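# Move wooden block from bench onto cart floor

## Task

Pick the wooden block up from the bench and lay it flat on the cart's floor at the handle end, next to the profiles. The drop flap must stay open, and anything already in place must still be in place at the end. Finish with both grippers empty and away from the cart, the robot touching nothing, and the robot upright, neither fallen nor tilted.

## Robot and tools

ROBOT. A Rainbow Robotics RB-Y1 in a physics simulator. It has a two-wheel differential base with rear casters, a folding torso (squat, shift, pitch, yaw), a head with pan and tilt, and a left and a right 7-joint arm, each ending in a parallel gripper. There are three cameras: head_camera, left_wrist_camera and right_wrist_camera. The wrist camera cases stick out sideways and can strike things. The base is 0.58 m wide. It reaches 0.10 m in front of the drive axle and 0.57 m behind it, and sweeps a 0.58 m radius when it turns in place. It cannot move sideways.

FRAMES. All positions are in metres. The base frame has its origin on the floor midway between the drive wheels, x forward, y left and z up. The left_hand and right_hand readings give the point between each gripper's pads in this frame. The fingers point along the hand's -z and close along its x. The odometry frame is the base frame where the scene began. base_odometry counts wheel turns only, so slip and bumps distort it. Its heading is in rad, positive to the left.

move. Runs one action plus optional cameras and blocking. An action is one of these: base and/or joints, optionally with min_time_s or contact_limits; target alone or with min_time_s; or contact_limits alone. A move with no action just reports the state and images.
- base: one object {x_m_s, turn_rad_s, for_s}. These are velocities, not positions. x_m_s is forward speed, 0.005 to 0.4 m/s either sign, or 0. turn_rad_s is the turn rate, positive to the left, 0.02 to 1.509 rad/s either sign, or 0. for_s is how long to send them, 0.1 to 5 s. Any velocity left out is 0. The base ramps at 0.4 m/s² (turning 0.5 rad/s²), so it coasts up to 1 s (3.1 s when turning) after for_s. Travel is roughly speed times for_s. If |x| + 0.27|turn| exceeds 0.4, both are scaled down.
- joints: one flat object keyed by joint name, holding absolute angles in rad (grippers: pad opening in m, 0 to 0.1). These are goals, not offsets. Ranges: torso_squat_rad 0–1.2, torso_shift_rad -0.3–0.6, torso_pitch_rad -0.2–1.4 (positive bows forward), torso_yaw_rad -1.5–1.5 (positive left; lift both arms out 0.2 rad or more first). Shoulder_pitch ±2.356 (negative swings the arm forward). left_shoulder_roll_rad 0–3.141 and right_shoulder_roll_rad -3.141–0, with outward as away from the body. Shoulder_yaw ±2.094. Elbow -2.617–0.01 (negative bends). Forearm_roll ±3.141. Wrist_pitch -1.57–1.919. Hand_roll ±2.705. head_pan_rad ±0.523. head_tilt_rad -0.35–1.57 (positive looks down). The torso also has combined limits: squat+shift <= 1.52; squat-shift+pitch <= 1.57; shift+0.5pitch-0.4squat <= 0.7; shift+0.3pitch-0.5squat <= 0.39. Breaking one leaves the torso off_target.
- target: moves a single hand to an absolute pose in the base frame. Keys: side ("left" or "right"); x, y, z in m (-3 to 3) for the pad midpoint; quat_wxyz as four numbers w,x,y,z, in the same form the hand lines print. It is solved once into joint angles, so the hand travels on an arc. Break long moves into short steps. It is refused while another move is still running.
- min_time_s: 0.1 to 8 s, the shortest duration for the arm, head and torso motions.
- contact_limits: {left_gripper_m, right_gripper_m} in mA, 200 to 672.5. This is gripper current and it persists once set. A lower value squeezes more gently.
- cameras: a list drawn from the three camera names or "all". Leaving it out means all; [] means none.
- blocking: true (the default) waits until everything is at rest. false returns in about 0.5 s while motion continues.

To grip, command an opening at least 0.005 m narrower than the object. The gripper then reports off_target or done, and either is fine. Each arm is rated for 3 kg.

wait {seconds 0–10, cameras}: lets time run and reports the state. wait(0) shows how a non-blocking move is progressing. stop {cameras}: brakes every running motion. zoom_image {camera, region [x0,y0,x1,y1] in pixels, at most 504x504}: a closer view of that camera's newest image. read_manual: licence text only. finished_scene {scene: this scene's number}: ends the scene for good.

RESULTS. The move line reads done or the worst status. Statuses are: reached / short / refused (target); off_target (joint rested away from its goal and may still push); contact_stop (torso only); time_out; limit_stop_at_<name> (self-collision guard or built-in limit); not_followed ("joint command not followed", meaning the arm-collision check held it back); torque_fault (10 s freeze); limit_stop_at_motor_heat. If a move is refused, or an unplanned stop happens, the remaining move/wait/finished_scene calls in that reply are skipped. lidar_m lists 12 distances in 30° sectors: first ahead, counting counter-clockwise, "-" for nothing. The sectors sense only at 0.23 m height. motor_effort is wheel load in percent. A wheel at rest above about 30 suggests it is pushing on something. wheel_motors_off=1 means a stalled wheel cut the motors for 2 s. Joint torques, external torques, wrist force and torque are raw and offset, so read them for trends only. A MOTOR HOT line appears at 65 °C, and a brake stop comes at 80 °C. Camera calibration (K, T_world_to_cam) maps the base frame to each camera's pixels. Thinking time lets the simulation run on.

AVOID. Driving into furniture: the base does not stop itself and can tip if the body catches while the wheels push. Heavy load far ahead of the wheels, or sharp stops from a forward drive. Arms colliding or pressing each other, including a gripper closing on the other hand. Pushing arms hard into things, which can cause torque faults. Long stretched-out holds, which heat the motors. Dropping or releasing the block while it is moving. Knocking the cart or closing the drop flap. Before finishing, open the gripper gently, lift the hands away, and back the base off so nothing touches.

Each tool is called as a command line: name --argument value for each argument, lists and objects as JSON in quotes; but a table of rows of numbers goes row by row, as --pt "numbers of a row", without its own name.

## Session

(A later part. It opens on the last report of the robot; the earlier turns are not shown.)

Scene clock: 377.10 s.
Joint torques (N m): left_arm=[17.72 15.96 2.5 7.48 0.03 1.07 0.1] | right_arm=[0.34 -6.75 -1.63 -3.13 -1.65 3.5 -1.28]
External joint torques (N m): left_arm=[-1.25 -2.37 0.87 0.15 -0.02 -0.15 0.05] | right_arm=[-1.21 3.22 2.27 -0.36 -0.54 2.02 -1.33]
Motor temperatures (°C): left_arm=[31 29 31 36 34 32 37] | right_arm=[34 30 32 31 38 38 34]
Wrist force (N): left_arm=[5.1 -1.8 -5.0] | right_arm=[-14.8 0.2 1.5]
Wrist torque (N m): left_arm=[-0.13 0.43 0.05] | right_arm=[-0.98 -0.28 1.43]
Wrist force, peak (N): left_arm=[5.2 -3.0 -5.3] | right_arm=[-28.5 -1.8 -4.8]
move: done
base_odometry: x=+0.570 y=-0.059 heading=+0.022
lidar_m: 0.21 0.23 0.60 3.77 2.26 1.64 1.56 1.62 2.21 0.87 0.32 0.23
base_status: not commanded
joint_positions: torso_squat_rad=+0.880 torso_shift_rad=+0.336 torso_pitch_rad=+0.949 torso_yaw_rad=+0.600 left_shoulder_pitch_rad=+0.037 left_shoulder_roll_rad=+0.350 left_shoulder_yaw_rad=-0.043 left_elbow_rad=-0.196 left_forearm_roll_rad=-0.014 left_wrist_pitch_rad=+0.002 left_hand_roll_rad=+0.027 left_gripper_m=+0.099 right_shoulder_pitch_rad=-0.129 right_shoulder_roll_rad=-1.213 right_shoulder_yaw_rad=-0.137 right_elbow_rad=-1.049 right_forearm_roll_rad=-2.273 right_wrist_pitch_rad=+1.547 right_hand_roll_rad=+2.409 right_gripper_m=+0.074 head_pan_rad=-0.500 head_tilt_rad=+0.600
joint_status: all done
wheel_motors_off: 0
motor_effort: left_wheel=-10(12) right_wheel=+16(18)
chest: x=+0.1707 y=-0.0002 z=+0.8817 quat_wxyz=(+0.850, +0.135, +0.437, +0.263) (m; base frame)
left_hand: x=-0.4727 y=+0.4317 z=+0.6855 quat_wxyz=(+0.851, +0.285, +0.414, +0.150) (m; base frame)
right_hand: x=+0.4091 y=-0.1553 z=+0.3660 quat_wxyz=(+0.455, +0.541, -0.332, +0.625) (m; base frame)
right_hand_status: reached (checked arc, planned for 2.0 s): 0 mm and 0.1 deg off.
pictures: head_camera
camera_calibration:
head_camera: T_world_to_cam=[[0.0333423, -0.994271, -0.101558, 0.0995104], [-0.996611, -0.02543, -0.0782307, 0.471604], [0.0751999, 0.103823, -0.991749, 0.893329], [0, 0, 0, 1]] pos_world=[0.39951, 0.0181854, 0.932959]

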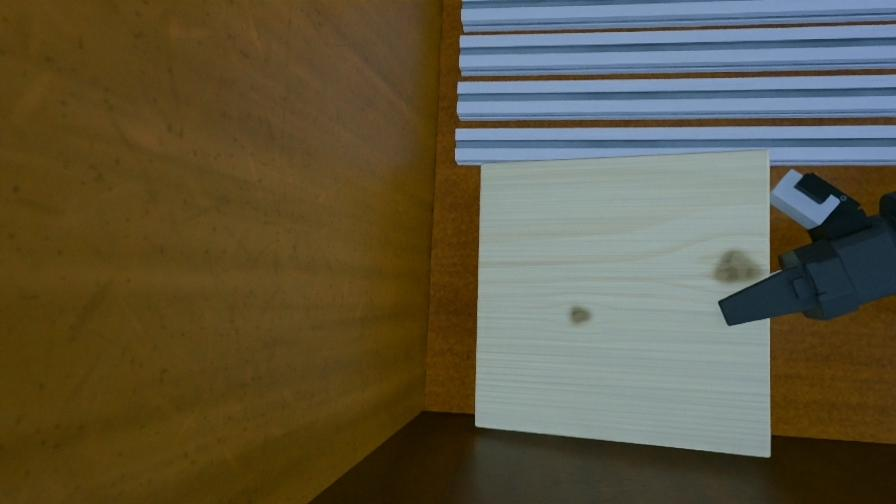

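move --target '{"side":"right","x":0.409,"y":-0.157,"z":0.3545,"quat_wxyz":[0.4353,0.5572,-0.3535,0.6124]}' --min_time_s 2 --cameras '["head_camera","right_wrist_camera"]'

Scene clock: 381.90 s.
Joint torques (N m): left_arm=[17.19 15.74 2.71 7.43 0.06 1.19 0.12] | right_arm=[-3.08 -8.32 -3.01 -6.48 -4.6 8.31 0.89]
External joint torques (N m): left_arm=[-1.77 -2.6 1.09 0.09 0.01 -0.03 0.08] | right_arm=[-3.99 2.59 0.17 -4.43 -3.63 6.71 0.84]
Motor temperatures (°C): left_arm=[31 29 31 36 34 32 37] | right_arm=[34 30 31 31 37 38 34]
Wrist force (N): left_arm=[5.3 -2.4 -4.9] | right_arm=[-28.8 -1.9 -3.0]
Wrist torque (N m): left_arm=[-0.07 0.43 0.03] | right_arm=[-0.39 1.80 -0.91]
Wrist force, peak (N): left_arm=[5.4 -3.0 -5.4] | right_arm=[-29.5 -6.0 -1.0]
move: done
base_odometry: x=+0.570 y=-0.059 heading=+0.022
lidar_m: 0.21 0.22 0.63 3.77 2.24 1.62 1.56 1.63 2.22 0.86 0.32 0.23
base_status: not commanded
joint_positions: torso_squat_rad=+0.880 torso_shift_rad=+0.336 torso_pitch_rad=+0.949 torso_yaw_rad=+0.600 left_shoulder_pitch_rad=+0.037 left_shoulder_roll_rad=+0.350 left_shoulder_yaw_rad=-0.043 left_elbow_rad=-0.196 left_forearm_roll_rad=-0.014 left_wrist_pitch_rad=+0.002 left_hand_roll_rad=+0.027 left_gripper_m=+0.099 right_shoulder_pitch_rad=-0.302 right_shoulder_roll_rad=-1.178 right_shoulder_yaw_rad=-0.051 right_elbow_rad=-0.809 right_forearm_roll_rad=-2.243 right_wrist_pitch_rad=+1.678 right_hand_roll_rad=+2.525 right_gripper_m=+0.074 head_pan_rad=-0.500 head_tilt_rad=+0.600
joint_status: all done
wheel_motors_off: 0
motor_effort: left_wheel=-10(11) right_wheel=+16(17)
chest: x=+0.1707 y=-0.0002 z=+0.8817 quat_wxyz=(+0.850, +0.135, +0.437, +0.263) (m; base frame)
left_hand: x=-0.4727 y=+0.4317 z=+0.6856 quat_wxyz=(+0.851, +0.285, +0.414, +0.150) (m; base frame)
right_hand: x=+0.4088 y=-0.1574 z=+0.3546 quat_wxyz=(+0.439, +0.554, -0.352, +0.614) (m; base frame)
right_hand_status: reached (checked arc, planned for 2.0 s): 0 mm and 0.7 deg off.
pictures: head_camera, right_wrist_camera
camera_calibration:
head_camera: T_world_to_cam=[[0.0334496, -0.994256, -0.101666, 0.0995668], [-0.996614, -0.0255376, -0.0781524, 0.471535], [0.0751072, 0.103936, -0.991744, 0.89336], [0, 0, 0, 1]] pos_world=[0.39951, 0.0181848, 0.932959]
right_wrist_camera: T_world_to_cam=[[0.0187432, -0.11487, -0.993204, 0.325195], [-0.611707, -0.787081, 0.0794869, 0.125077], [-0.790862, 0.60606, -0.0850192, 0.521039], [0, 0, 0, 1]] pos_world=[0.482486, -0.17998, 0.357342]

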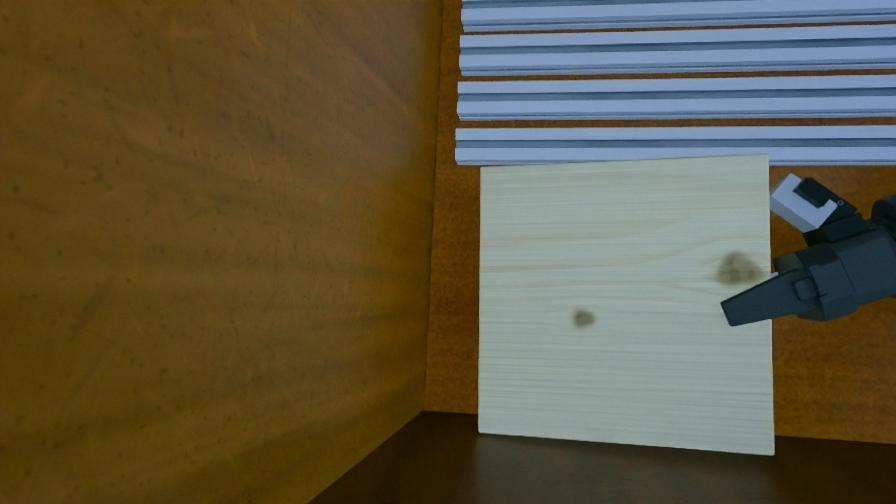

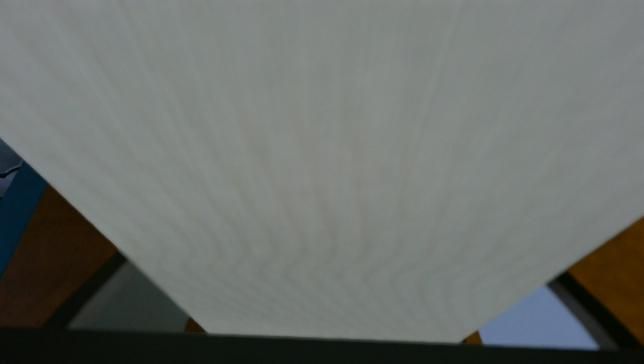

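move --target '{"side":"right","x":0.409,"y":-0.157,"z":0.345,"quat_wxyz":[0.4353,0.5572,-0.3535,0.6124]}' --min_time_s 2 --cameras '["head_camera"]'

Scene clock: 385.10 s.
Joint torques (N m): left_arm=[17.33 15.94 2.54 7.34 -0.1 1.12 0.03] | right_arm=[-0.72 -7.86 -0.37 -2.17 -0.32 3.72 -0.2]
External joint torques (N m): left_arm=[-1.64 -2.39 0.92 0 -0.15 -0.09 -0.01] | right_arm=[-1.05 3.44 2.34 -0.55 0.55 2.06 -0.25]
Motor temperatures (°C): left_arm=[31 29 31 36 34 32 37] | right_arm=[34 30 31 31 37 38 34]
Wrist force (N): left_arm=[4.6 -2.5 -5.0] | right_arm=[-14.4 -1.7 3.6]
Wrist torque (N m): left_arm=[-0.02 0.32 0.05] | right_arm=[-1.02 -0.58 0.21]
Wrist force, peak (N): left_arm=[5.5 -2.3 -5.6] | right_arm=[-29.4 -2.1 -2.4]
move: done
base_odometry: x=+0.570 y=-0.059 heading=+0.022
lidar_m: 0.21 0.22 0.62 3.76 2.25 1.61 1.56 1.63 2.22 0.87 0.31 0.23
base_status: not commanded
joint_positions: torso_squat_rad=+0.880 torso_shift_rad=+0.336 torso_pitch_rad=+0.949 torso_yaw_rad=+0.600 left_shoulder_pitch_rad=+0.037 left_shoulder_roll_rad=+0.350 left_shoulder_yaw_rad=-0.043 left_elbow_rad=-0.196 left_forearm_roll_rad=-0.014 left_wrist_pitch_rad=+0.002 left_hand_roll_rad=+0.027 left_gripper_m=+0.099 right_shoulder_pitch_rad=-0.410 right_shoulder_roll_rad=-1.160 right_shoulder_yaw_rad=+0.000 right_elbow_rad=-0.663 right_forearm_roll_rad=-2.204 right_wrist_pitch_rad=+1.731 right_hand_roll_rad=+2.583 right_gripper_m=+0.074 head_pan_rad=-0.500 head_tilt_rad=+0.600
joint_status: all done
wheel_motors_off: 0
motor_effort: left_wheel=-9(10) right_wheel=+16(18)
chest: x=+0.1707 y=-0.0002 z=+0.8817 quat_wxyz=(+0.850, +0.135, +0.437, +0.263) (m; base frame)
left_hand: x=-0.4727 y=+0.4317 z=+0.6855 quat_wxyz=(+0.851, +0.285, +0.414, +0.150) (m; base frame)
right_hand: x=+0.4094 y=-0.1573 z=+0.3452 quat_wxyz=(+0.437, +0.556, -0.353, +0.613) (m; base frame)
right_hand_status: reached (checked arc, planned for 2.0 s): 1 mm and 0.2 deg off.
pictures: head_camera
camera_calibration:
head_camera: T_world_to_cam=[[0.0333423, -0.994271, -0.101558, 0.0995104], [-0.996611, -0.02543, -0.0782307, 0.471604], [0.0751999, 0.103823, -0.991749, 0.893329], [0, 0, 0, 1]] pos_world=[0.39951, 0.0181854, 0.932959]

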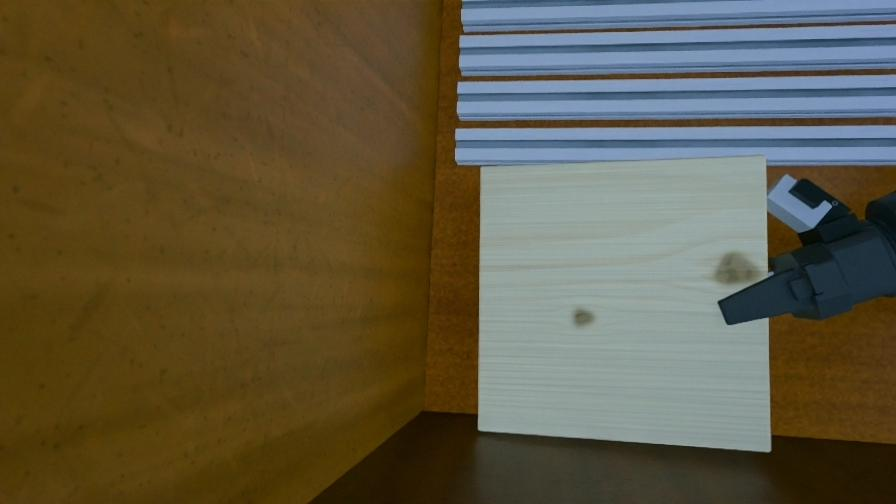

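move --joints '{"right_gripper_m":0.08}' --cameras '[]'

move --joints '{"right_gripper_m":0.09}' --cameras '[]'

move --joints '{"right_gripper_m":0.1}' --cameras '["head_camera","right_wrist_camera"]'

Scene clock: 387.83 s.
Joint torques (N m): left_arm=[17.6 15.88 2.53 7.4 -0.07 1.18 -0.02] | right_arm=[-0.48 -9.01 -1.55 -2.54 -1.57 3.99 -0.22]
External joint torques (N m): left_arm=[-1.37 -2.45 0.9 0.06 -0.12 -0.03 -0.06] | right_arm=[-0.81 2.28 1.16 -0.92 -0.7 2.33 -0.27]
Motor temperatures (°C): left_arm=[31 29 31 36 34 32 37] | right_arm=[34 30 31 31 37 38 34]
Wrist force (N): left_arm=[4.7 -2.8 -4.8] | right_arm=[-17.7 0.2 0.1]
Wrist torque (N m): left_arm=[0.02 0.38 0.06] | right_arm=[-0.29 -0.38 0.02]
Wrist force, peak (N): left_arm=[5.5 -2.6 -5.9] | right_arm=[-18.1 0.4 -0.2]
move: done
base_odometry: x=+0.570 y=-0.059 heading=+0.022
lidar_m: 0.22 0.23 0.61 3.76 2.25 1.63 1.57 1.64 2.22 0.87 0.32 0.22
base_status: not commanded
joint_positions: torso_squat_rad=+0.880 torso_shift_rad=+0.336 torso_pitch_rad=+0.949 torso_yaw_rad=+0.600 left_shoulder_pitch_rad=+0.037 left_shoulder_roll_rad=+0.350 left_shoulder_yaw_rad=-0.043 left_elbow_rad=-0.196 left_forearm_roll_rad=-0.014 left_wrist_pitch_rad=+0.002 left_hand_roll_rad=+0.027 left_gripper_m=+0.099 right_shoulder_pitch_rad=-0.410 right_shoulder_roll_rad=-1.159 right_shoulder_yaw_rad=+0.000 right_elbow_rad=-0.663 right_forearm_roll_rad=-2.203 right_wrist_pitch_rad=+1.731 right_hand_roll_rad=+2.583 right_gripper_m=+0.080 head_pan_rad=-0.500 head_tilt_rad=+0.600
joint_status: all done
wheel_motors_off: 0
motor_effort: left_wheel=-10(10) right_wheel=+17(17)
chest: x=+0.1707 y=-0.0002 z=+0.8817 quat_wxyz=(+0.850, +0.135, +0.437, +0.263) (m; base frame)
left_hand: x=-0.4727 y=+0.4317 z=+0.6855 quat_wxyz=(+0.851, +0.285, +0.414, +0.150) (m; base frame)
right_hand: x=+0.4091 y=-0.1572 z=+0.3451 quat_wxyz=(+0.436, +0.556, -0.353, +0.613) (m; base frame)
pictures: none
No camera images: "cameras" was empty.

Scene clock: 388.40 s.
Joint torques (N m): left_arm=[17.58 15.78 2.54 7.35 -0.05 1.06 0.01] | right_arm=[-0.55 -9.22 -1.6 -2.64 -1.51 4.05 -0.29]
External joint torques (N m): left_arm=[-1.39 -2.56 0.91 0.02 -0.1 -0.15 -0.04] | right_arm=[-0.88 2.07 1.11 -1.02 -0.63 2.4 -0.34]
Motor temperatures (°C): left_arm=[31 29 31 36 34 32 37] | right_arm=[34 30 31 31 37 38 34]
Wrist force (N): left_arm=[5.2 -2.8 -5.1] | right_arm=[-17.2 -0.8 -1.1]
Wrist torque (N m): left_arm=[-0.02 0.48 0.02] | right_arm=[-0.23 -0.39 0.02]
Wrist force, peak (N): left_arm=[5.1 -3.1 -5.3] | right_arm=[-17.9 -0.7 -1.2]
move: done
base_odometry: x=+0.570 y=-0.059 heading=+0.022
lidar_m: 0.22 0.22 0.62 3.76 2.25 1.64 1.56 1.64 2.21 0.86 0.32 0.22
base_status: not commanded
joint_positions: torso_squat_rad=+0.880 torso_shift_rad=+0.336 torso_pitch_rad=+0.949 torso_yaw_rad=+0.600 left_shoulder_pitch_rad=+0.037 left_shoulder_roll_rad=+0.350 left_shoulder_yaw_rad=-0.043 left_elbow_rad=-0.196 left_forearm_roll_rad=-0.014 left_wrist_pitch_rad=+0.002 left_hand_roll_rad=+0.027 left_gripper_m=+0.099 right_shoulder_pitch_rad=-0.410 right_shoulder_roll_rad=-1.159 right_shoulder_yaw_rad=+0.000 right_elbow_rad=-0.663 right_forearm_roll_rad=-2.203 right_wrist_pitch_rad=+1.731 right_hand_roll_rad=+2.583 right_gripper_m=+0.090 head_pan_rad=-0.500 head_tilt_rad=+0.600
joint_status: all done
wheel_motors_off: 0
motor_effort: left_wheel=-9(10) right_wheel=+18(18)
chest: x=+0.1707 y=-0.0002 z=+0.8817 quat_wxyz=(+0.850, +0.135, +0.437, +0.263) (m; base frame)
left_hand: x=-0.4727 y=+0.4317 z=+0.6855 quat_wxyz=(+0.851, +0.285, +0.414, +0.150) (m; base frame)
right_hand: x=+0.4091 y=-0.1572 z=+0.3451 quat_wxyz=(+0.436, +0.556, -0.353, +0.613) (m; base frame)
pictures: none
No camera images: "cameras" was empty.

Scene clock: 388.97 s.
Joint torques (N m): left_arm=[17.75 16.2 2.34 7.24 -0.07 1.09 -0.01] | right_arm=[-0.66 -10.06 -1.74 -2.67 -1.67 4.05 -0.17]
External joint torques (N m): left_arm=[-1.22 -2.14 0.71 -0.09 -0.12 -0.12 -0.05] | right_arm=[-0.99 1.23 0.97 -1.05 -0.8 2.39 -0.22]
Motor temperatures (°C): left_arm=[31 29 31 36 34 32 37] | right_arm=[34 30 31 31 37 38 34]
Wrist force (N): left_arm=[5.3 -3.0 -5.3] | right_arm=[-17.6 -1.5 -3.0]
Wrist torque (N m): left_arm=[0.01 0.46 0.06] | right_arm=[-0.24 -0.52 0.10]
Wrist force, peak (N): left_arm=[5.3 -3.6 -5.2] | right_arm=[-17.6 -1.4 -3.1]
move: done
base_odometry: x=+0.570 y=-0.059 heading=+0.022
lidar_m: 0.21 0.21 0.61 3.77 2.26 1.62 1.56 1.63 2.22 0.87 0.32 0.22
base_status: not commanded
joint_positions: torso_squat_rad=+0.880 torso_shift_rad=+0.336 torso_pitch_rad=+0.949 torso_yaw_rad=+0.600 left_shoulder_pitch_rad=+0.037 left_shoulder_roll_rad=+0.350 left_shoulder_yaw_rad=-0.043 left_elbow_rad=-0.196 left_forearm_roll_rad=-0.014 left_wrist_pitch_rad=+0.002 left_hand_roll_rad=+0.027 left_gripper_m=+0.099 right_shoulder_pitch_rad=-0.410 right_shoulder_roll_rad=-1.159 right_shoulder_yaw_rad=+0.000 right_elbow_rad=-0.663 right_forearm_roll_rad=-2.203 right_wrist_pitch_rad=+1.731 right_hand_roll_rad=+2.583 right_gripper_m=+0.099 head_pan_rad=-0.500 head_tilt_rad=+0.600
joint_status: all done
wheel_motors_off: 0
motor_effort: left_wheel=-9(10) right_wheel=+15(17)
chest: x=+0.1707 y=-0.0002 z=+0.8817 quat_wxyz=(+0.850, +0.135, +0.437, +0.263) (m; base frame)
left_hand: x=-0.4727 y=+0.4317 z=+0.6856 quat_wxyz=(+0.851, +0.285, +0.414, +0.150) (m; base frame)
right_hand: x=+0.4091 y=-0.1571 z=+0.3451 quat_wxyz=(+0.436, +0.556, -0.353, +0.613) (m; base frame)
pictures: head_camera, right_wrist_camera
camera_calibration:
head_camera: T_world_to_cam=[[0.0334477, -0.994257, -0.101662, 0.0995645], [-0.996607, -0.0255256, -0.0782511, 0.471624], [0.0752067, 0.103935, -0.991737, 0.893313], [0, 0, 0, 1]] pos_world=[0.39951, 0.0181848, 0.932958]
right_wrist_camera: T_world_to_cam=[[0.0180671, -0.107611, -0.994029, 0.31755], [-0.609831, -0.789037, 0.0743349, 0.126892], [-0.792325, 0.604847, -0.0798801, 0.518888], [0, 0, 0, 1]] pos_world=[0.482773, -0.179554, 0.34767]

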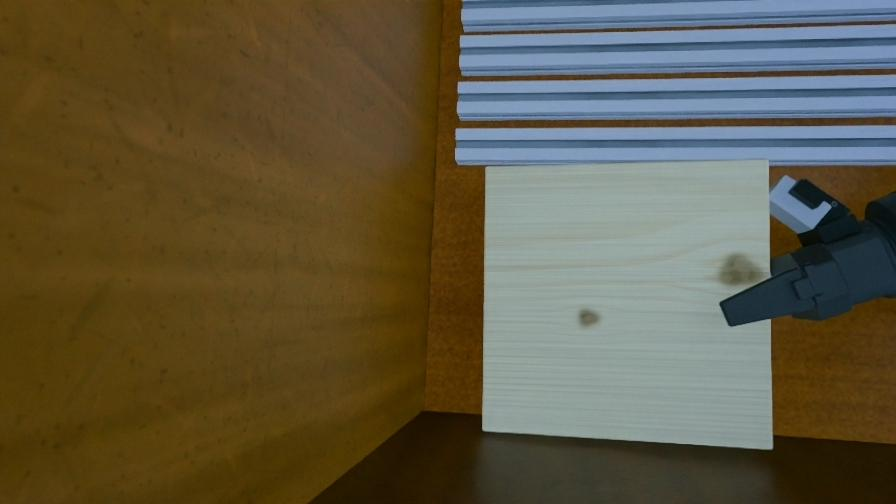

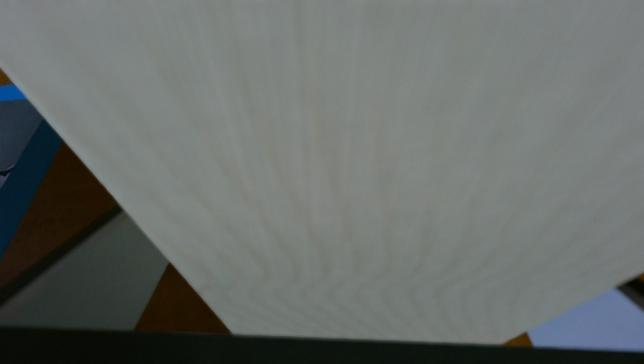

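move --target '{"side":"right","x":0.415,"y":-0.195,"z":0.3445,"quat_wxyz":[0.4353,0.5572,-0.3535,0.6124]}' --min_time_s 2 --cameras '["head_camera"]'

move --target '{"side":"right","x":0.422,"y":-0.24,"z":0.3445,"quat_wxyz":[0.4353,0.5572,-0.3535,0.6124]}' --min_time_s 2 --cameras '["head_camera","right_wrist_camera"]'

Scene clock: 393.80 s.
Joint torques (N m): left_arm=[17.67 15.9 2.66 7.35 -0.02 1.19 0.02] | right_arm=[-3.03 -10.46 -3.98 -1.15 -1.75 4.28 0.25]
External joint torques (N m): left_arm=[-1.3 -2.44 1.04 0.01 -0.07 -0.03 -0.02] | right_arm=[-3.12 2.28 -2.21 -0.19 -1.15 2.53 0.2]
Motor temperatures (°C): left_arm=[31 29 31 36 34 32 37] | right_arm=[34 30 31 31 37 38 34]
Wrist force (N): left_arm=[5.2 -2.0 -4.4] | right_arm=[-17.0 1.6 2.2]
Wrist torque (N m): left_arm=[-0.07 0.49 0.07] | right_arm=[-0.20 -0.23 -0.09]
Wrist force, peak (N): left_arm=[5.2 -3.7 -5.7] | right_arm=[-17.4 -0.6 -6.6]
move: done
base_odometry: x=+0.570 y=-0.059 heading=+0.022
lidar_m: 0.21 0.22 0.61 3.75 2.23 1.62 1.56 1.64 2.22 0.86 0.32 0.22
base_status: not commanded
joint_positions: torso_squat_rad=+0.880 torso_shift_rad=+0.336 torso_pitch_rad=+0.949 torso_yaw_rad=+0.600 left_shoulder_pitch_rad=+0.037 left_shoulder_roll_rad=+0.350 left_shoulder_yaw_rad=-0.043 left_elbow_rad=-0.196 left_forearm_roll_rad=-0.014 left_wrist_pitch_rad=+0.002 left_hand_roll_rad=+0.027 left_gripper_m=+0.099 right_shoulder_pitch_rad=-0.565 right_shoulder_roll_rad=-1.146 right_shoulder_yaw_rad=-0.214 right_elbow_rad=-0.351 right_forearm_roll_rad=-1.866 right_wrist_pitch_rad=+1.918 right_hand_roll_rad=+2.705 right_gripper_m=+0.099 head_pan_rad=-0.500 head_tilt_rad=+0.600
joint_status: all done
wheel_motors_off: 0
motor_effort: left_wheel=-9(10) right_wheel=+15(18)
chest: x=+0.1707 y=-0.0002 z=+0.8817 quat_wxyz=(+0.850, +0.135, +0.437, +0.263) (m; base frame)
left_hand: x=-0.4727 y=+0.4317 z=+0.6856 quat_wxyz=(+0.851, +0.285, +0.414, +0.150) (m; base frame)
right_hand: x=+0.4146 y=-0.1952 z=+0.3448 quat_wxyz=(+0.444, +0.548, -0.348, +0.618) (m; base frame)
right_hand_status: reached (checked arc, as near as the solve gets, planned for 2.0 s): 1 mm and 1.8 deg off.
pictures: head_camera
camera_calibration:
head_camera: T_world_to_cam=[[0.0334477, -0.994257, -0.101662, 0.0995645], [-0.996607, -0.0255256, -0.0782511, 0.471624], [0.0752067, 0.103935, -0.991737, 0.893313], [0, 0, 0, 1]] pos_world=[0.39951, 0.0181848, 0.932958]

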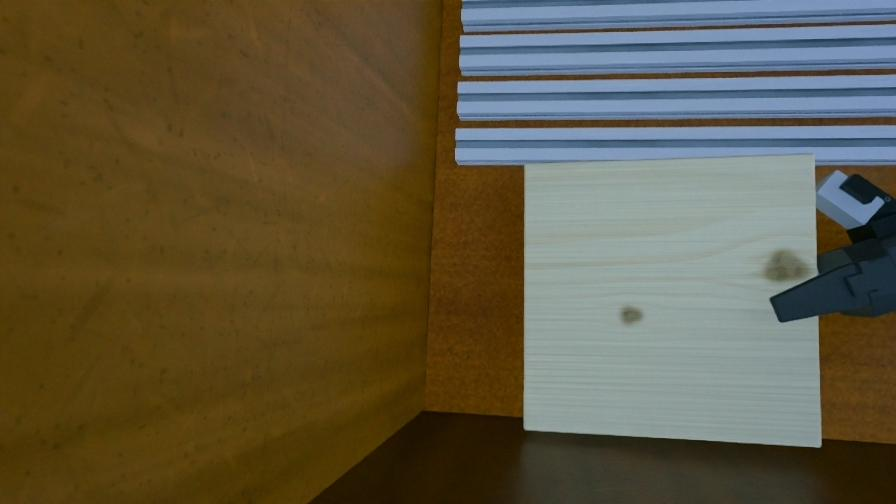

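Scene clock: 396.13 s.
Joint torques (N m): left_arm=[17.54 15.85 2.46 7.39 -0.09 1.11 0.07] | right_arm=[2.95 -15.86 -3.8 -1.51 -0.29 2.05 0.04]
External joint torques (N m): left_arm=[-1.42 -2.48 0.84 0.06 -0.14 -0.11 0.03] | right_arm=[1.7 -1.93 -1.86 -0.44 0.27 0.34 -0.01]
Motor temperatures (°C): left_arm=[31 29 31 36 34 32 37] | right_arm=[34 30 31 31 37 38 34]
Wrist force (N): left_arm=[4.7 -2.7 -5.2] | right_arm=[-6.7 0.7 -0.8]
Wrist torque (N m): left_arm=[-0.01 0.38 0.02] | right_arm=[-0.16 -0.39 -0.11]
Wrist force, peak (N): left_arm=[5.4 -2.7 -5.4] | right_arm=[-16.9 -0.8 -6.5]
move: short
base_odometry: x=+0.570 y=-0.059 heading=+0.022
lidar_m: 0.21 0.22 0.62 3.76 2.24 1.62 1.55 1.62 2.22 0.86 0.32 0.23
base_status: not commanded
joint_positions: torso_squat_rad=+0.880 torso_shift_rad=+0.336 torso_pitch_rad=+0.949 torso_yaw_rad=+0.600 left_shoulder_pitch_rad=+0.037 left_shoulder_roll_rad=+0.350 left_shoulder_yaw_rad=-0.043 left_elbow_rad=-0.196 left_forearm_roll_rad=-0.014 left_wrist_pitch_rad=+0.002 left_hand_roll_rad=+0.027 left_gripper_m=+0.099 right_shoulder_pitch_rad=-0.485 right_shoulder_roll_rad=-1.194 right_shoulder_yaw_rad=-0.394 right_elbow_rad=-0.358 right_forearm_roll_rad=-1.748 right_wrist_pitch_rad=+1.919 right_hand_roll_rad=+2.705 right_gripper_m=+0.099 head_pan_rad=-0.500 head_tilt_rad=+0.600
joint_status: all done
wheel_motors_off: 0
motor_effort: left_wheel=-8(10) right_wheel=+15(18)
chest: x=+0.1707 y=-0.0002 z=+0.8817 quat_wxyz=(+0.850, +0.135, +0.437, +0.263) (m; base frame)
left_hand: x=-0.4727 y=+0.4317 z=+0.6855 quat_wxyz=(+0.851, +0.285, +0.414, +0.150) (m; base frame)
right_hand: x=+0.4217 y=-0.2394 z=+0.3450 quat_wxyz=(+0.472, +0.512, -0.328, +0.638) (m; base frame)
right_hand_status: short (checked arc, as near as the solve gets, planned for 2.0 s): 1 mm and 7.9 deg off. The place is met; only the turn is off.
pictures: head_camera, right_wrist_camera
camera_calibration:
head_camera: T_world_to_cam=[[0.0334477, -0.994257, -0.101662, 0.0995645], [-0.996607, -0.0255256, -0.0782511, 0.471624], [0.0752067, 0.103935, -0.991737, 0.893313], [0, 0, 0, 1]] pos_world=[0.39951, 0.0181848, 0.932958]
right_wrist_camera: T_world_to_cam=[[0.0482923, -0.233758, -0.971095, 0.257533], [-0.633403, -0.75891, 0.151183, 0.0603409], [-0.772314, 0.607793, -0.184713, 0.607038], [0, 0, 0, 1]] pos_world=[0.494607, -0.26296, 0.353094]

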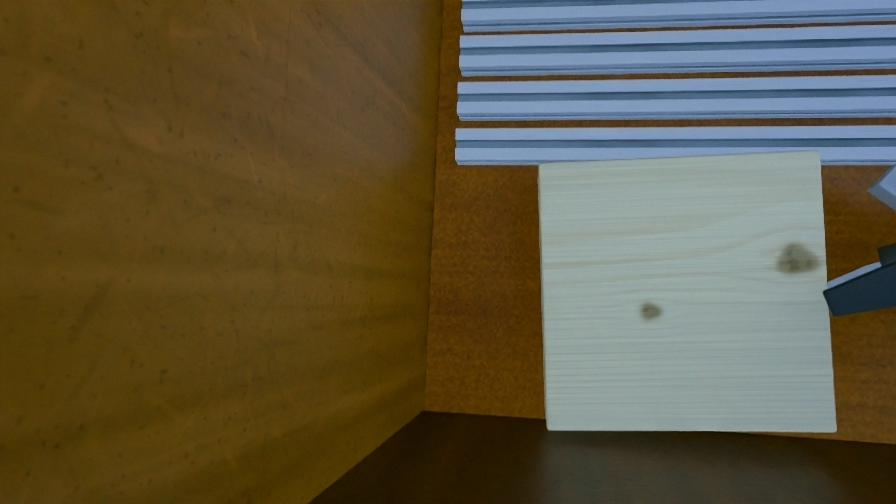

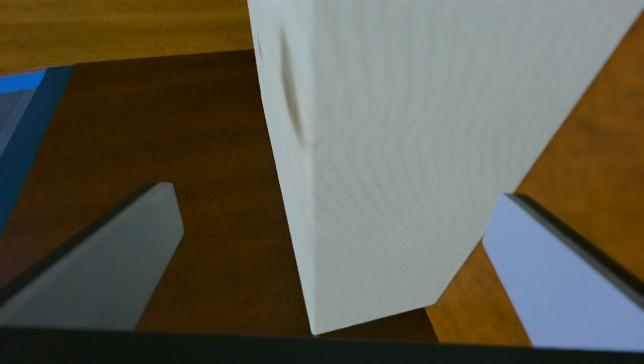

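move --target '{"side":"right","x":0.432,"y":-0.30,"z":0.352,"quat_wxyz":[0.495,0.49,-0.312,0.646]}' --min_time_s 2 --cameras '["head_camera","right_wrist_camera"]'

Scene clock: 404.20 s.
Joint torques (N m): left_arm=[17.48 16.25 2.46 7.36 -0.02 1.17 0.07] | right_arm=[4.58 -16.98 -4 -0.44 -0.41 2.01 0.16]
External joint torques (N m): left_arm=[-1.48 -2.09 0.83 0.03 -0.07 -0.05 0.02] | right_arm=[1.95 -1.76 -1.94 0.82 0.06 0.37 0.11]
Motor temperatures (°C): left_arm=[31 29 31 36 34 32 37] | right_arm=[34 30 31 31 36 38 34]
Wrist force (N): left_arm=[3.9 -2.5 -4.3] | right_arm=[-6.0 0.9 -1.6]
Wrist torque (N m): left_arm=[-0.01 0.27 0.07] | right_arm=[-0.19 -0.32 -0.10]
Wrist force, peak (N): left_arm=[5.5 -3.2 -5.4] | right_arm=[-7.1 1.5 -0.8]
move: short
base_odometry: x=+0.570 y=-0.059 heading=+0.022
lidar_m: 0.21 0.23 0.62 3.77 2.25 1.63 1.55 1.63 2.23 0.88 0.31 0.23
base_status: not commanded
joint_positions: torso_squat_rad=+0.880 torso_shift_rad=+0.336 torso_pitch_rad=+0.949 torso_yaw_rad=+0.600 left_shoulder_pitch_rad=+0.037 left_shoulder_roll_rad=+0.350 left_shoulder_yaw_rad=-0.043 left_elbow_rad=-0.196 left_forearm_roll_rad=-0.014 left_wrist_pitch_rad=+0.002 left_hand_roll_rad=+0.027 left_gripper_m=+0.099 right_shoulder_pitch_rad=-0.382 right_shoulder_roll_rad=-1.266 right_shoulder_yaw_rad=-0.612 right_elbow_rad=-0.344 right_forearm_roll_rad=-1.615 right_wrist_pitch_rad=+1.919 right_hand_roll_rad=+2.705 right_gripper_m=+0.099 head_pan_rad=-0.500 head_tilt_rad=+0.600
joint_status: all done
wheel_motors_off: 0
motor_effort: left_wheel=-9(10) right_wheel=+16(18)
chest: x=+0.1707 y=-0.0002 z=+0.8817 quat_wxyz=(+0.850, +0.135, +0.437, +0.263) (m; base frame)
left_hand: x=-0.4727 y=+0.4317 z=+0.6855 quat_wxyz=(+0.851, +0.285, +0.414, +0.150) (m; base frame)
right_hand: x=+0.4317 y=-0.2993 z=+0.3524 quat_wxyz=(+0.513, +0.464, -0.297, +0.658) (m; base frame)
right_hand_status: short (checked arc, as near as the solve gets, planned for 2.0 s): 1 mm and 4.3 deg off. The place is met; only the turn is off.
pictures: head_camera, right_wrist_camera
camera_calibration:
head_camera: T_world_to_cam=[[0.0334419, -0.994267, -0.101564, 0.0994753], [-0.996607, -0.0255275, -0.0782486, 0.471622], [0.0752073, 0.103836, -0.991747, 0.893324], [0, 0, 0, 1]] pos_world=[0.39951, 0.0181851, 0.932959]
right_wrist_camera: T_world_to_cam=[[0.0630916, -0.368334, -0.92755, 0.188099], [-0.663071, -0.710089, 0.236877, 0.0173381], [-0.745893, 0.600087, -0.289032, 0.675698], [0, 0, 0, 1]] pos_world=[0.503627, -0.323882, 0.365663]

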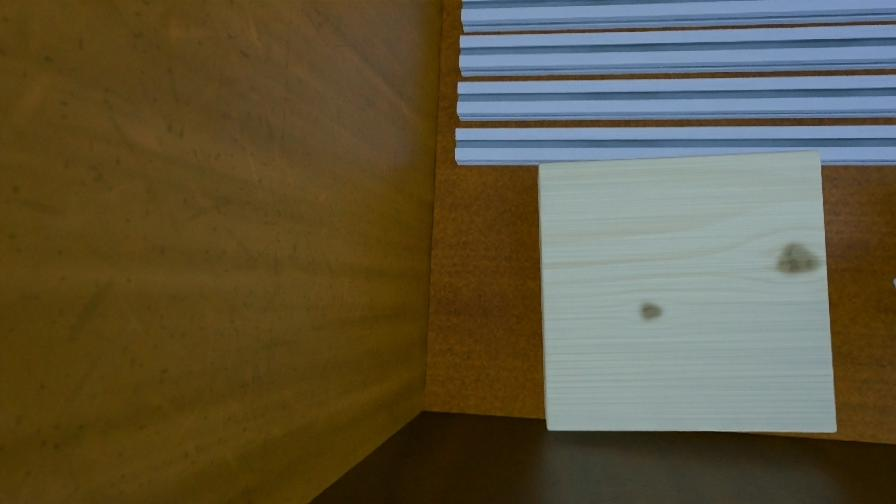

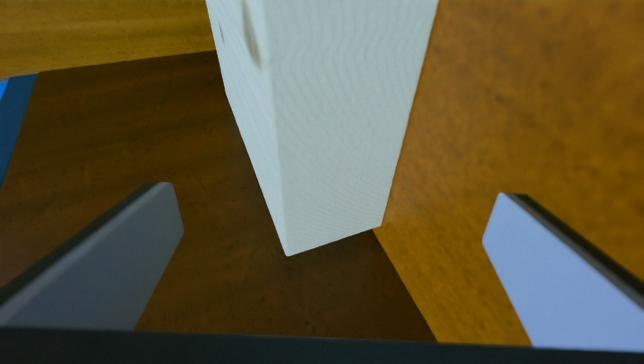

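move --joints '{"torso_squat_rad":0.3,"torso_shift_rad":0.222}' --min_time_s 3.5 --cameras '["head_camera"]'

move --target '{"side":"right","x":0.42,"y":-0.28,"z":0.75,"quat_wxyz":[0.495,0.49,-0.312,0.646]}' --min_time_s 2 --cameras '["head_camera"]'

Scene clock: 410.07 s.
Joint torques (N m): left_arm=[17.87 15.9 2.42 7.49 0.01 1.17 0.03] | right_arm=[4.35 -16.98 -3.97 -0.54 -0.24 1.88 0.15]
External joint torques (N m): left_arm=[-1.12 -2.42 0.79 0.14 -0.04 -0.04 -0.01] | right_arm=[1.7 -1.77 -1.91 0.71 0.23 0.24 0.1]
Motor temperatures (°C): left_arm=[31 29 31 36 34 32 37] | right_arm=[34 30 31 31 36 37 34]
Wrist force (N): left_arm=[4.9 -2.6 -4.2] | right_arm=[-6.2 0.8 -1.7]
Wrist torque (N m): left_arm=[0.00 0.37 0.07] | right_arm=[-0.16 -0.33 -0.14]
Wrist force, peak (N): left_arm=[5.2 -3.3 -5.7] | right_arm=[-6.8 0.5 -1.6]
move: done
base_odometry: x=+0.570 y=-0.059 heading=+0.022
lidar_m: 0.20 0.22 0.62 3.78 2.25 1.63 1.56 1.63 2.21 0.86 0.30 0.22
base_status: not commanded
joint_positions: torso_squat_rad=+0.300 torso_shift_rad=+0.222 torso_pitch_rad=+0.950 torso_yaw_rad=+0.600 left_shoulder_pitch_rad=+0.037 left_shoulder_roll_rad=+0.350 left_shoulder_yaw_rad=-0.043 left_elbow_rad=-0.196 left_forearm_roll_rad=-0.014 left_wrist_pitch_rad=+0.002 left_hand_roll_rad=+0.027 left_gripper_m=+0.099 right_shoulder_pitch_rad=-0.382 right_shoulder_roll_rad=-1.266 right_shoulder_yaw_rad=-0.612 right_elbow_rad=-0.344 right_forearm_roll_rad=-1.615 right_wrist_pitch_rad=+1.919 right_hand_roll_rad=+2.705 right_gripper_m=+0.099 head_pan_rad=-0.500 head_tilt_rad=+0.600
joint_status: all done
wheel_motors_off: 0
motor_effort: left_wheel=-11(13) right_wheel=+12(17)
chest: x=+0.1710 y=+0.0000 z=+1.1128 quat_wxyz=(+0.850, +0.135, +0.437, +0.263) (m; base frame)
left_hand: x=-0.4726 y=+0.4318 z=+0.9169 quat_wxyz=(+0.851, +0.285, +0.415, +0.149) (m; base frame)
right_hand: x=+0.4317 y=-0.2994 z=+0.5835 quat_wxyz=(+0.513, +0.464, -0.297, +0.658) (m; base frame)
pictures: head_camera
camera_calibration:
head_camera: T_world_to_cam=[[0.0334277, -0.994317, -0.101074, 0.122653], [-0.996668, -0.0256355, -0.0774336, 0.489076], [0.0744025, 0.103326, -0.991861, 1.12273], [0, 0, 0, 1]] pos_world=[0.399812, 0.018486, 1.16386]

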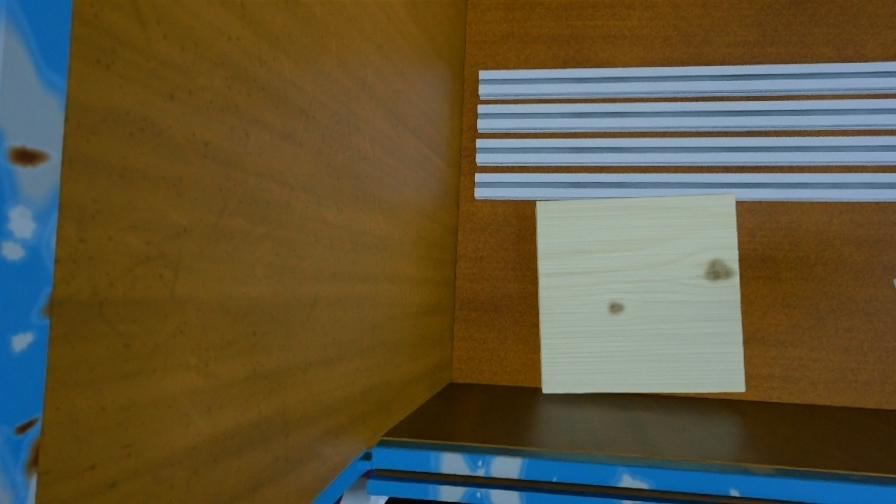

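Scene clock: 412.40 s.
Joint torques (N m): left_arm=[17.9 15.74 2.62 7.38 0 1.08 0.02] | right_arm=[7.82 3.95 -7.51 -1.53 -1.32 1.29 0.01]
External joint torques (N m): left_arm=[-1.09 -2.57 0.99 0.04 -0.05 -0.14 -0.02] | right_arm=[1.25 2.95 -0.62 -0.08 -0.03 0.09 -0.04]
Motor temperatures (°C): left_arm=[31 29 31 36 34 32 37] | right_arm=[34 30 31 31 36 37 34]
Wrist force (N): left_arm=[4.6 -2.3 -5.3] | right_arm=[-6.5 0.9 -1.2]
Wrist torque (N m): left_arm=[-0.02 0.36 0.04] | right_arm=[-0.20 -0.32 -0.12]
Wrist force, peak (N): left_arm=[5.3 -3.2 -5.2] | right_arm=[-7.1 1.6 -1.0]
move: done
base_odometry: x=+0.570 y=-0.059 heading=+0.022
lidar_m: 0.21 0.22 0.62 3.77 2.25 1.63 1.56 1.65 2.23 0.87 0.32 0.23
base_status: not commanded
joint_positions: torso_squat_rad=+0.300 torso_shift_rad=+0.222 torso_pitch_rad=+0.950 torso_yaw_rad=+0.600 left_shoulder_pitch_rad=+0.037 left_shoulder_roll_rad=+0.350 left_shoulder_yaw_rad=-0.043 left_elbow_rad=-0.196 left_forearm_roll_rad=-0.014 left_wrist_pitch_rad=+0.002 left_hand_roll_rad=+0.027 left_gripper_m=+0.099 right_shoulder_pitch_rad=+0.774 right_shoulder_roll_rad=-1.161 right_shoulder_yaw_rad=-1.044 right_elbow_rad=-1.532 right_forearm_roll_rad=-2.439 right_wrist_pitch_rad=+1.650 right_hand_roll_rad=+2.228 right_gripper_m=+0.099 head_pan_rad=-0.500 head_tilt_rad=+0.600
joint_status: all done
wheel_motors_off: 0
motor_effort: left_wheel=-11(12) right_wheel=+10(15)
chest: x=+0.1710 y=+0.0000 z=+1.1128 quat_wxyz=(+0.850, +0.135, +0.437, +0.263) (m; base frame)
left_hand: x=-0.4726 y=+0.4318 z=+0.9168 quat_wxyz=(+0.851, +0.285, +0.415, +0.149) (m; base frame)
right_hand: x=+0.4205 y=-0.2801 z=+0.7504 quat_wxyz=(+0.494, +0.491, -0.313, +0.646) (m; base frame)
right_hand_status: reached (checked arc, planned for 2.0 s): 1 mm and 0.3 deg off.
pictures: head_camera
camera_calibration:
head_camera: T_world_to_cam=[[0.0334219, -0.994327, -0.100976, 0.122541], [-0.996668, -0.0256373, -0.077431, 0.489073], [0.0744031, 0.103227, -0.991871, 1.12275], [0, 0, 0, 1]] pos_world=[0.399812, 0.0184862, 1.16386]

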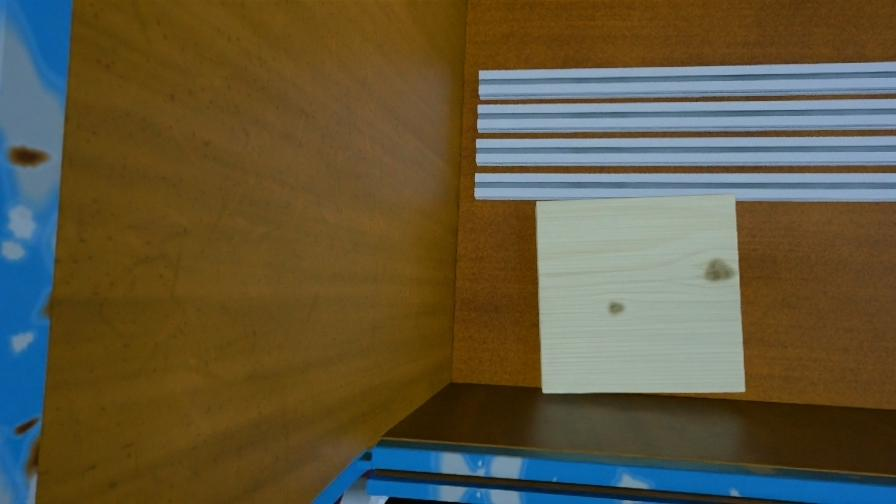

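move --base '{"x_m_s": -0.2, "for_s": 3.0}' --cameras '["head_camera"]'

move --joints '{"torso_yaw_rad":0,"torso_pitch_rad":0.2,"torso_shift_rad":0,"head_pan_rad":0,"head_tilt_rad":0.7}' --min_time_s 3 --cameras '["head_camera"]'

Scene clock: 419.47 s.
Joint torques (N m): left_arm=[17.68 15.68 2.47 7.53 -0.09 1.21 -0.04] | right_arm=[7.6 2.87 -7.6 -1.53 -1.35 1.28 0.04]
External joint torques (N m): left_arm=[-1.31 -2.63 0.84 0.19 -0.14 -0.01 -0.08] | right_arm=[1.02 1.87 -0.72 -0.08 -0.07 0.07 -0.01]
Motor temperatures (°C): left_arm=[31 29 31 36 34 32 37] | right_arm=[34 30 31 30 36 37 34]
Wrist force (N): left_arm=[4.6 -2.4 -4.8] | right_arm=[-6.5 1.0 -0.5]
Wrist torque (N m): left_arm=[-0.02 0.33 0.07] | right_arm=[-0.22 -0.33 -0.11]
Wrist force, peak (N): left_arm=[5.5 -2.2 -6.0] | right_arm=[-7.3 1.3 -1.2]
move: done
base_odometry: x=-0.030 y=-0.072 heading=+0.021
lidar_m: 0.82 1.11 1.66 3.95 1.38 1.00 0.95 1.00 1.38 3.62 1.16 0.85
base_status: done (sent for 3 of 3 s)
joint_positions: torso_squat_rad=+0.300 torso_shift_rad=+0.222 torso_pitch_rad=+0.950 torso_yaw_rad=+0.600 left_shoulder_pitch_rad=+0.037 left_shoulder_roll_rad=+0.350 left_shoulder_yaw_rad=-0.043 left_elbow_rad=-0.196 left_forearm_roll_rad=-0.014 left_wrist_pitch_rad=+0.002 left_hand_roll_rad=+0.027 left_gripper_m=+0.099 right_shoulder_pitch_rad=+0.774 right_shoulder_roll_rad=-1.161 right_shoulder_yaw_rad=-1.044 right_elbow_rad=-1.532 right_forearm_roll_rad=-2.439 right_wrist_pitch_rad=+1.650 right_hand_roll_rad=+2.228 right_gripper_m=+0.099 head_pan_rad=-0.500 head_tilt_rad=+0.600
joint_status: not commanded
wheel_motors_off: 0
motor_effort: left_wheel=-17(31) right_wheel=+16(33)
chest: x=+0.1709 y=+0.0001 z=+1.1128 quat_wxyz=(+0.850, +0.135, +0.437, +0.263) (m; base frame)
left_hand: x=-0.4726 y=+0.4318 z=+0.9168 quat_wxyz=(+0.851, +0.285, +0.415, +0.149) (m; base frame)
right_hand: x=+0.4204 y=-0.2801 z=+0.7505 quat_wxyz=(+0.494, +0.491, -0.313, +0.646) (m; base frame)
pictures: head_camera
camera_calibration:
head_camera: T_world_to_cam=[[0.0334318, -0.994327, -0.100972, 0.122631], [-0.99666, -0.0256371, -0.0775312, 0.489189], [0.0745028, 0.103226, -0.991864, 1.12269], [0, 0, 0, 1]] pos_world=[0.399812, 0.0185862, 1.16386]

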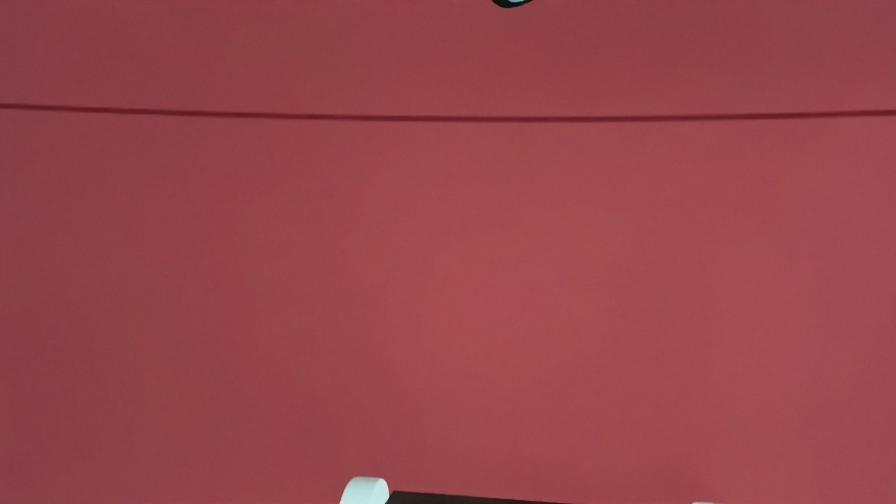

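Scene clock: 422.80 s.
Joint torques (N m): left_arm=[3.75 8.05 1.93 1.69 -0.05 -0.13 -0.01] | right_arm=[3.58 -11.26 -10.06 -1.15 -1.49 -0.07 0.07]
External joint torques (N m): left_arm=[-0.74 -1.73 1.07 -0.12 -0.08 -0.17 -0.02] | right_arm=[1.14 0.88 -0.22 -0.18 0.02 0.13 0.05]
Motor temperatures (°C): left_arm=[31 29 31 36 34 32 37] | right_arm=[34 30 31 30 36 37 34]
Wrist force (N): left_arm=[2.0 -0.6 -7.2] | right_arm=[-4.0 4.8 -3.4]
Wrist torque (N m): left_arm=[-0.17 0.28 0.09] | right_arm=[-0.39 -0.12 -0.11]
Wrist force, peak (N): left_arm=[2.0 -1.2 -8.0] | right_arm=[-4.2 5.4 -3.0]
move: done
base_odometry: x=-0.030 y=-0.072 heading=+0.021
lidar_m: 0.82 1.12 1.66 3.96 1.40 0.99 0.96 1.02 1.37 3.62 1.16 0.85
base_status: not commanded
joint_positions: torso_squat_rad=+0.300 torso_shift_rad=+0.000 torso_pitch_rad=+0.200 torso_yaw_rad=+0.000 left_shoulder_pitch_rad=+0.037 left_shoulder_roll_rad=+0.350 left_shoulder_yaw_rad=-0.043 left_elbow_rad=-0.196 left_forearm_roll_rad=-0.014 left_wrist_pitch_rad=+0.002 left_hand_roll_rad=+0.027 left_gripper_m=+0.099 right_shoulder_pitch_rad=+0.775 right_shoulder_roll_rad=-1.161 right_shoulder_yaw_rad=-1.044 right_elbow_rad=-1.532 right_forearm_roll_rad=-2.439 right_wrist_pitch_rad=+1.650 right_hand_roll_rad=+2.228 right_gripper_m=+0.099 head_pan_rad=+0.000 head_tilt_rad=+0.700
joint_status: all done
wheel_motors_off: 0
motor_effort: left_wheel=-17(18) right_wheel=+19(23)
chest: x=-0.1666 y=+0.0001 z=+1.2525 quat_wxyz=(+0.995, +0.000, +0.100, +0.000) (m; base frame)
left_hand: x=-0.2280 y=+0.4777 z=+0.6145 quat_wxyz=(+0.985, +0.167, +0.024, -0.045) (m; base frame)
right_hand: x=+0.0326 y=-0.4796 z=+1.2042 quat_wxyz=(+0.568, +0.054, -0.469, +0.674) (m; base frame)
pictures: head_camera
camera_calibration:
head_camera: T_world_to_cam=[[-0.00759905, -0.999502, -0.0306426, 0.0425719], [-0.746436, 0.0260609, -0.664946, 0.93341], [0.665414, 0.0178198, -0.746262, 1.09294], [0, 0, 0, 1]] pos_world=[-0.0302037, -0.00125083, 1.43759]

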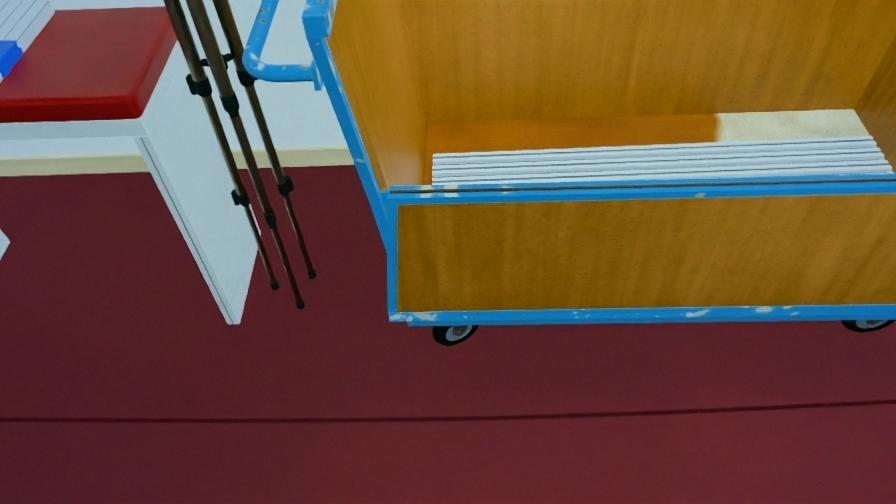

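Everything is clear and upright.

finished_scene --scene 2

The scene is finished: the task was done.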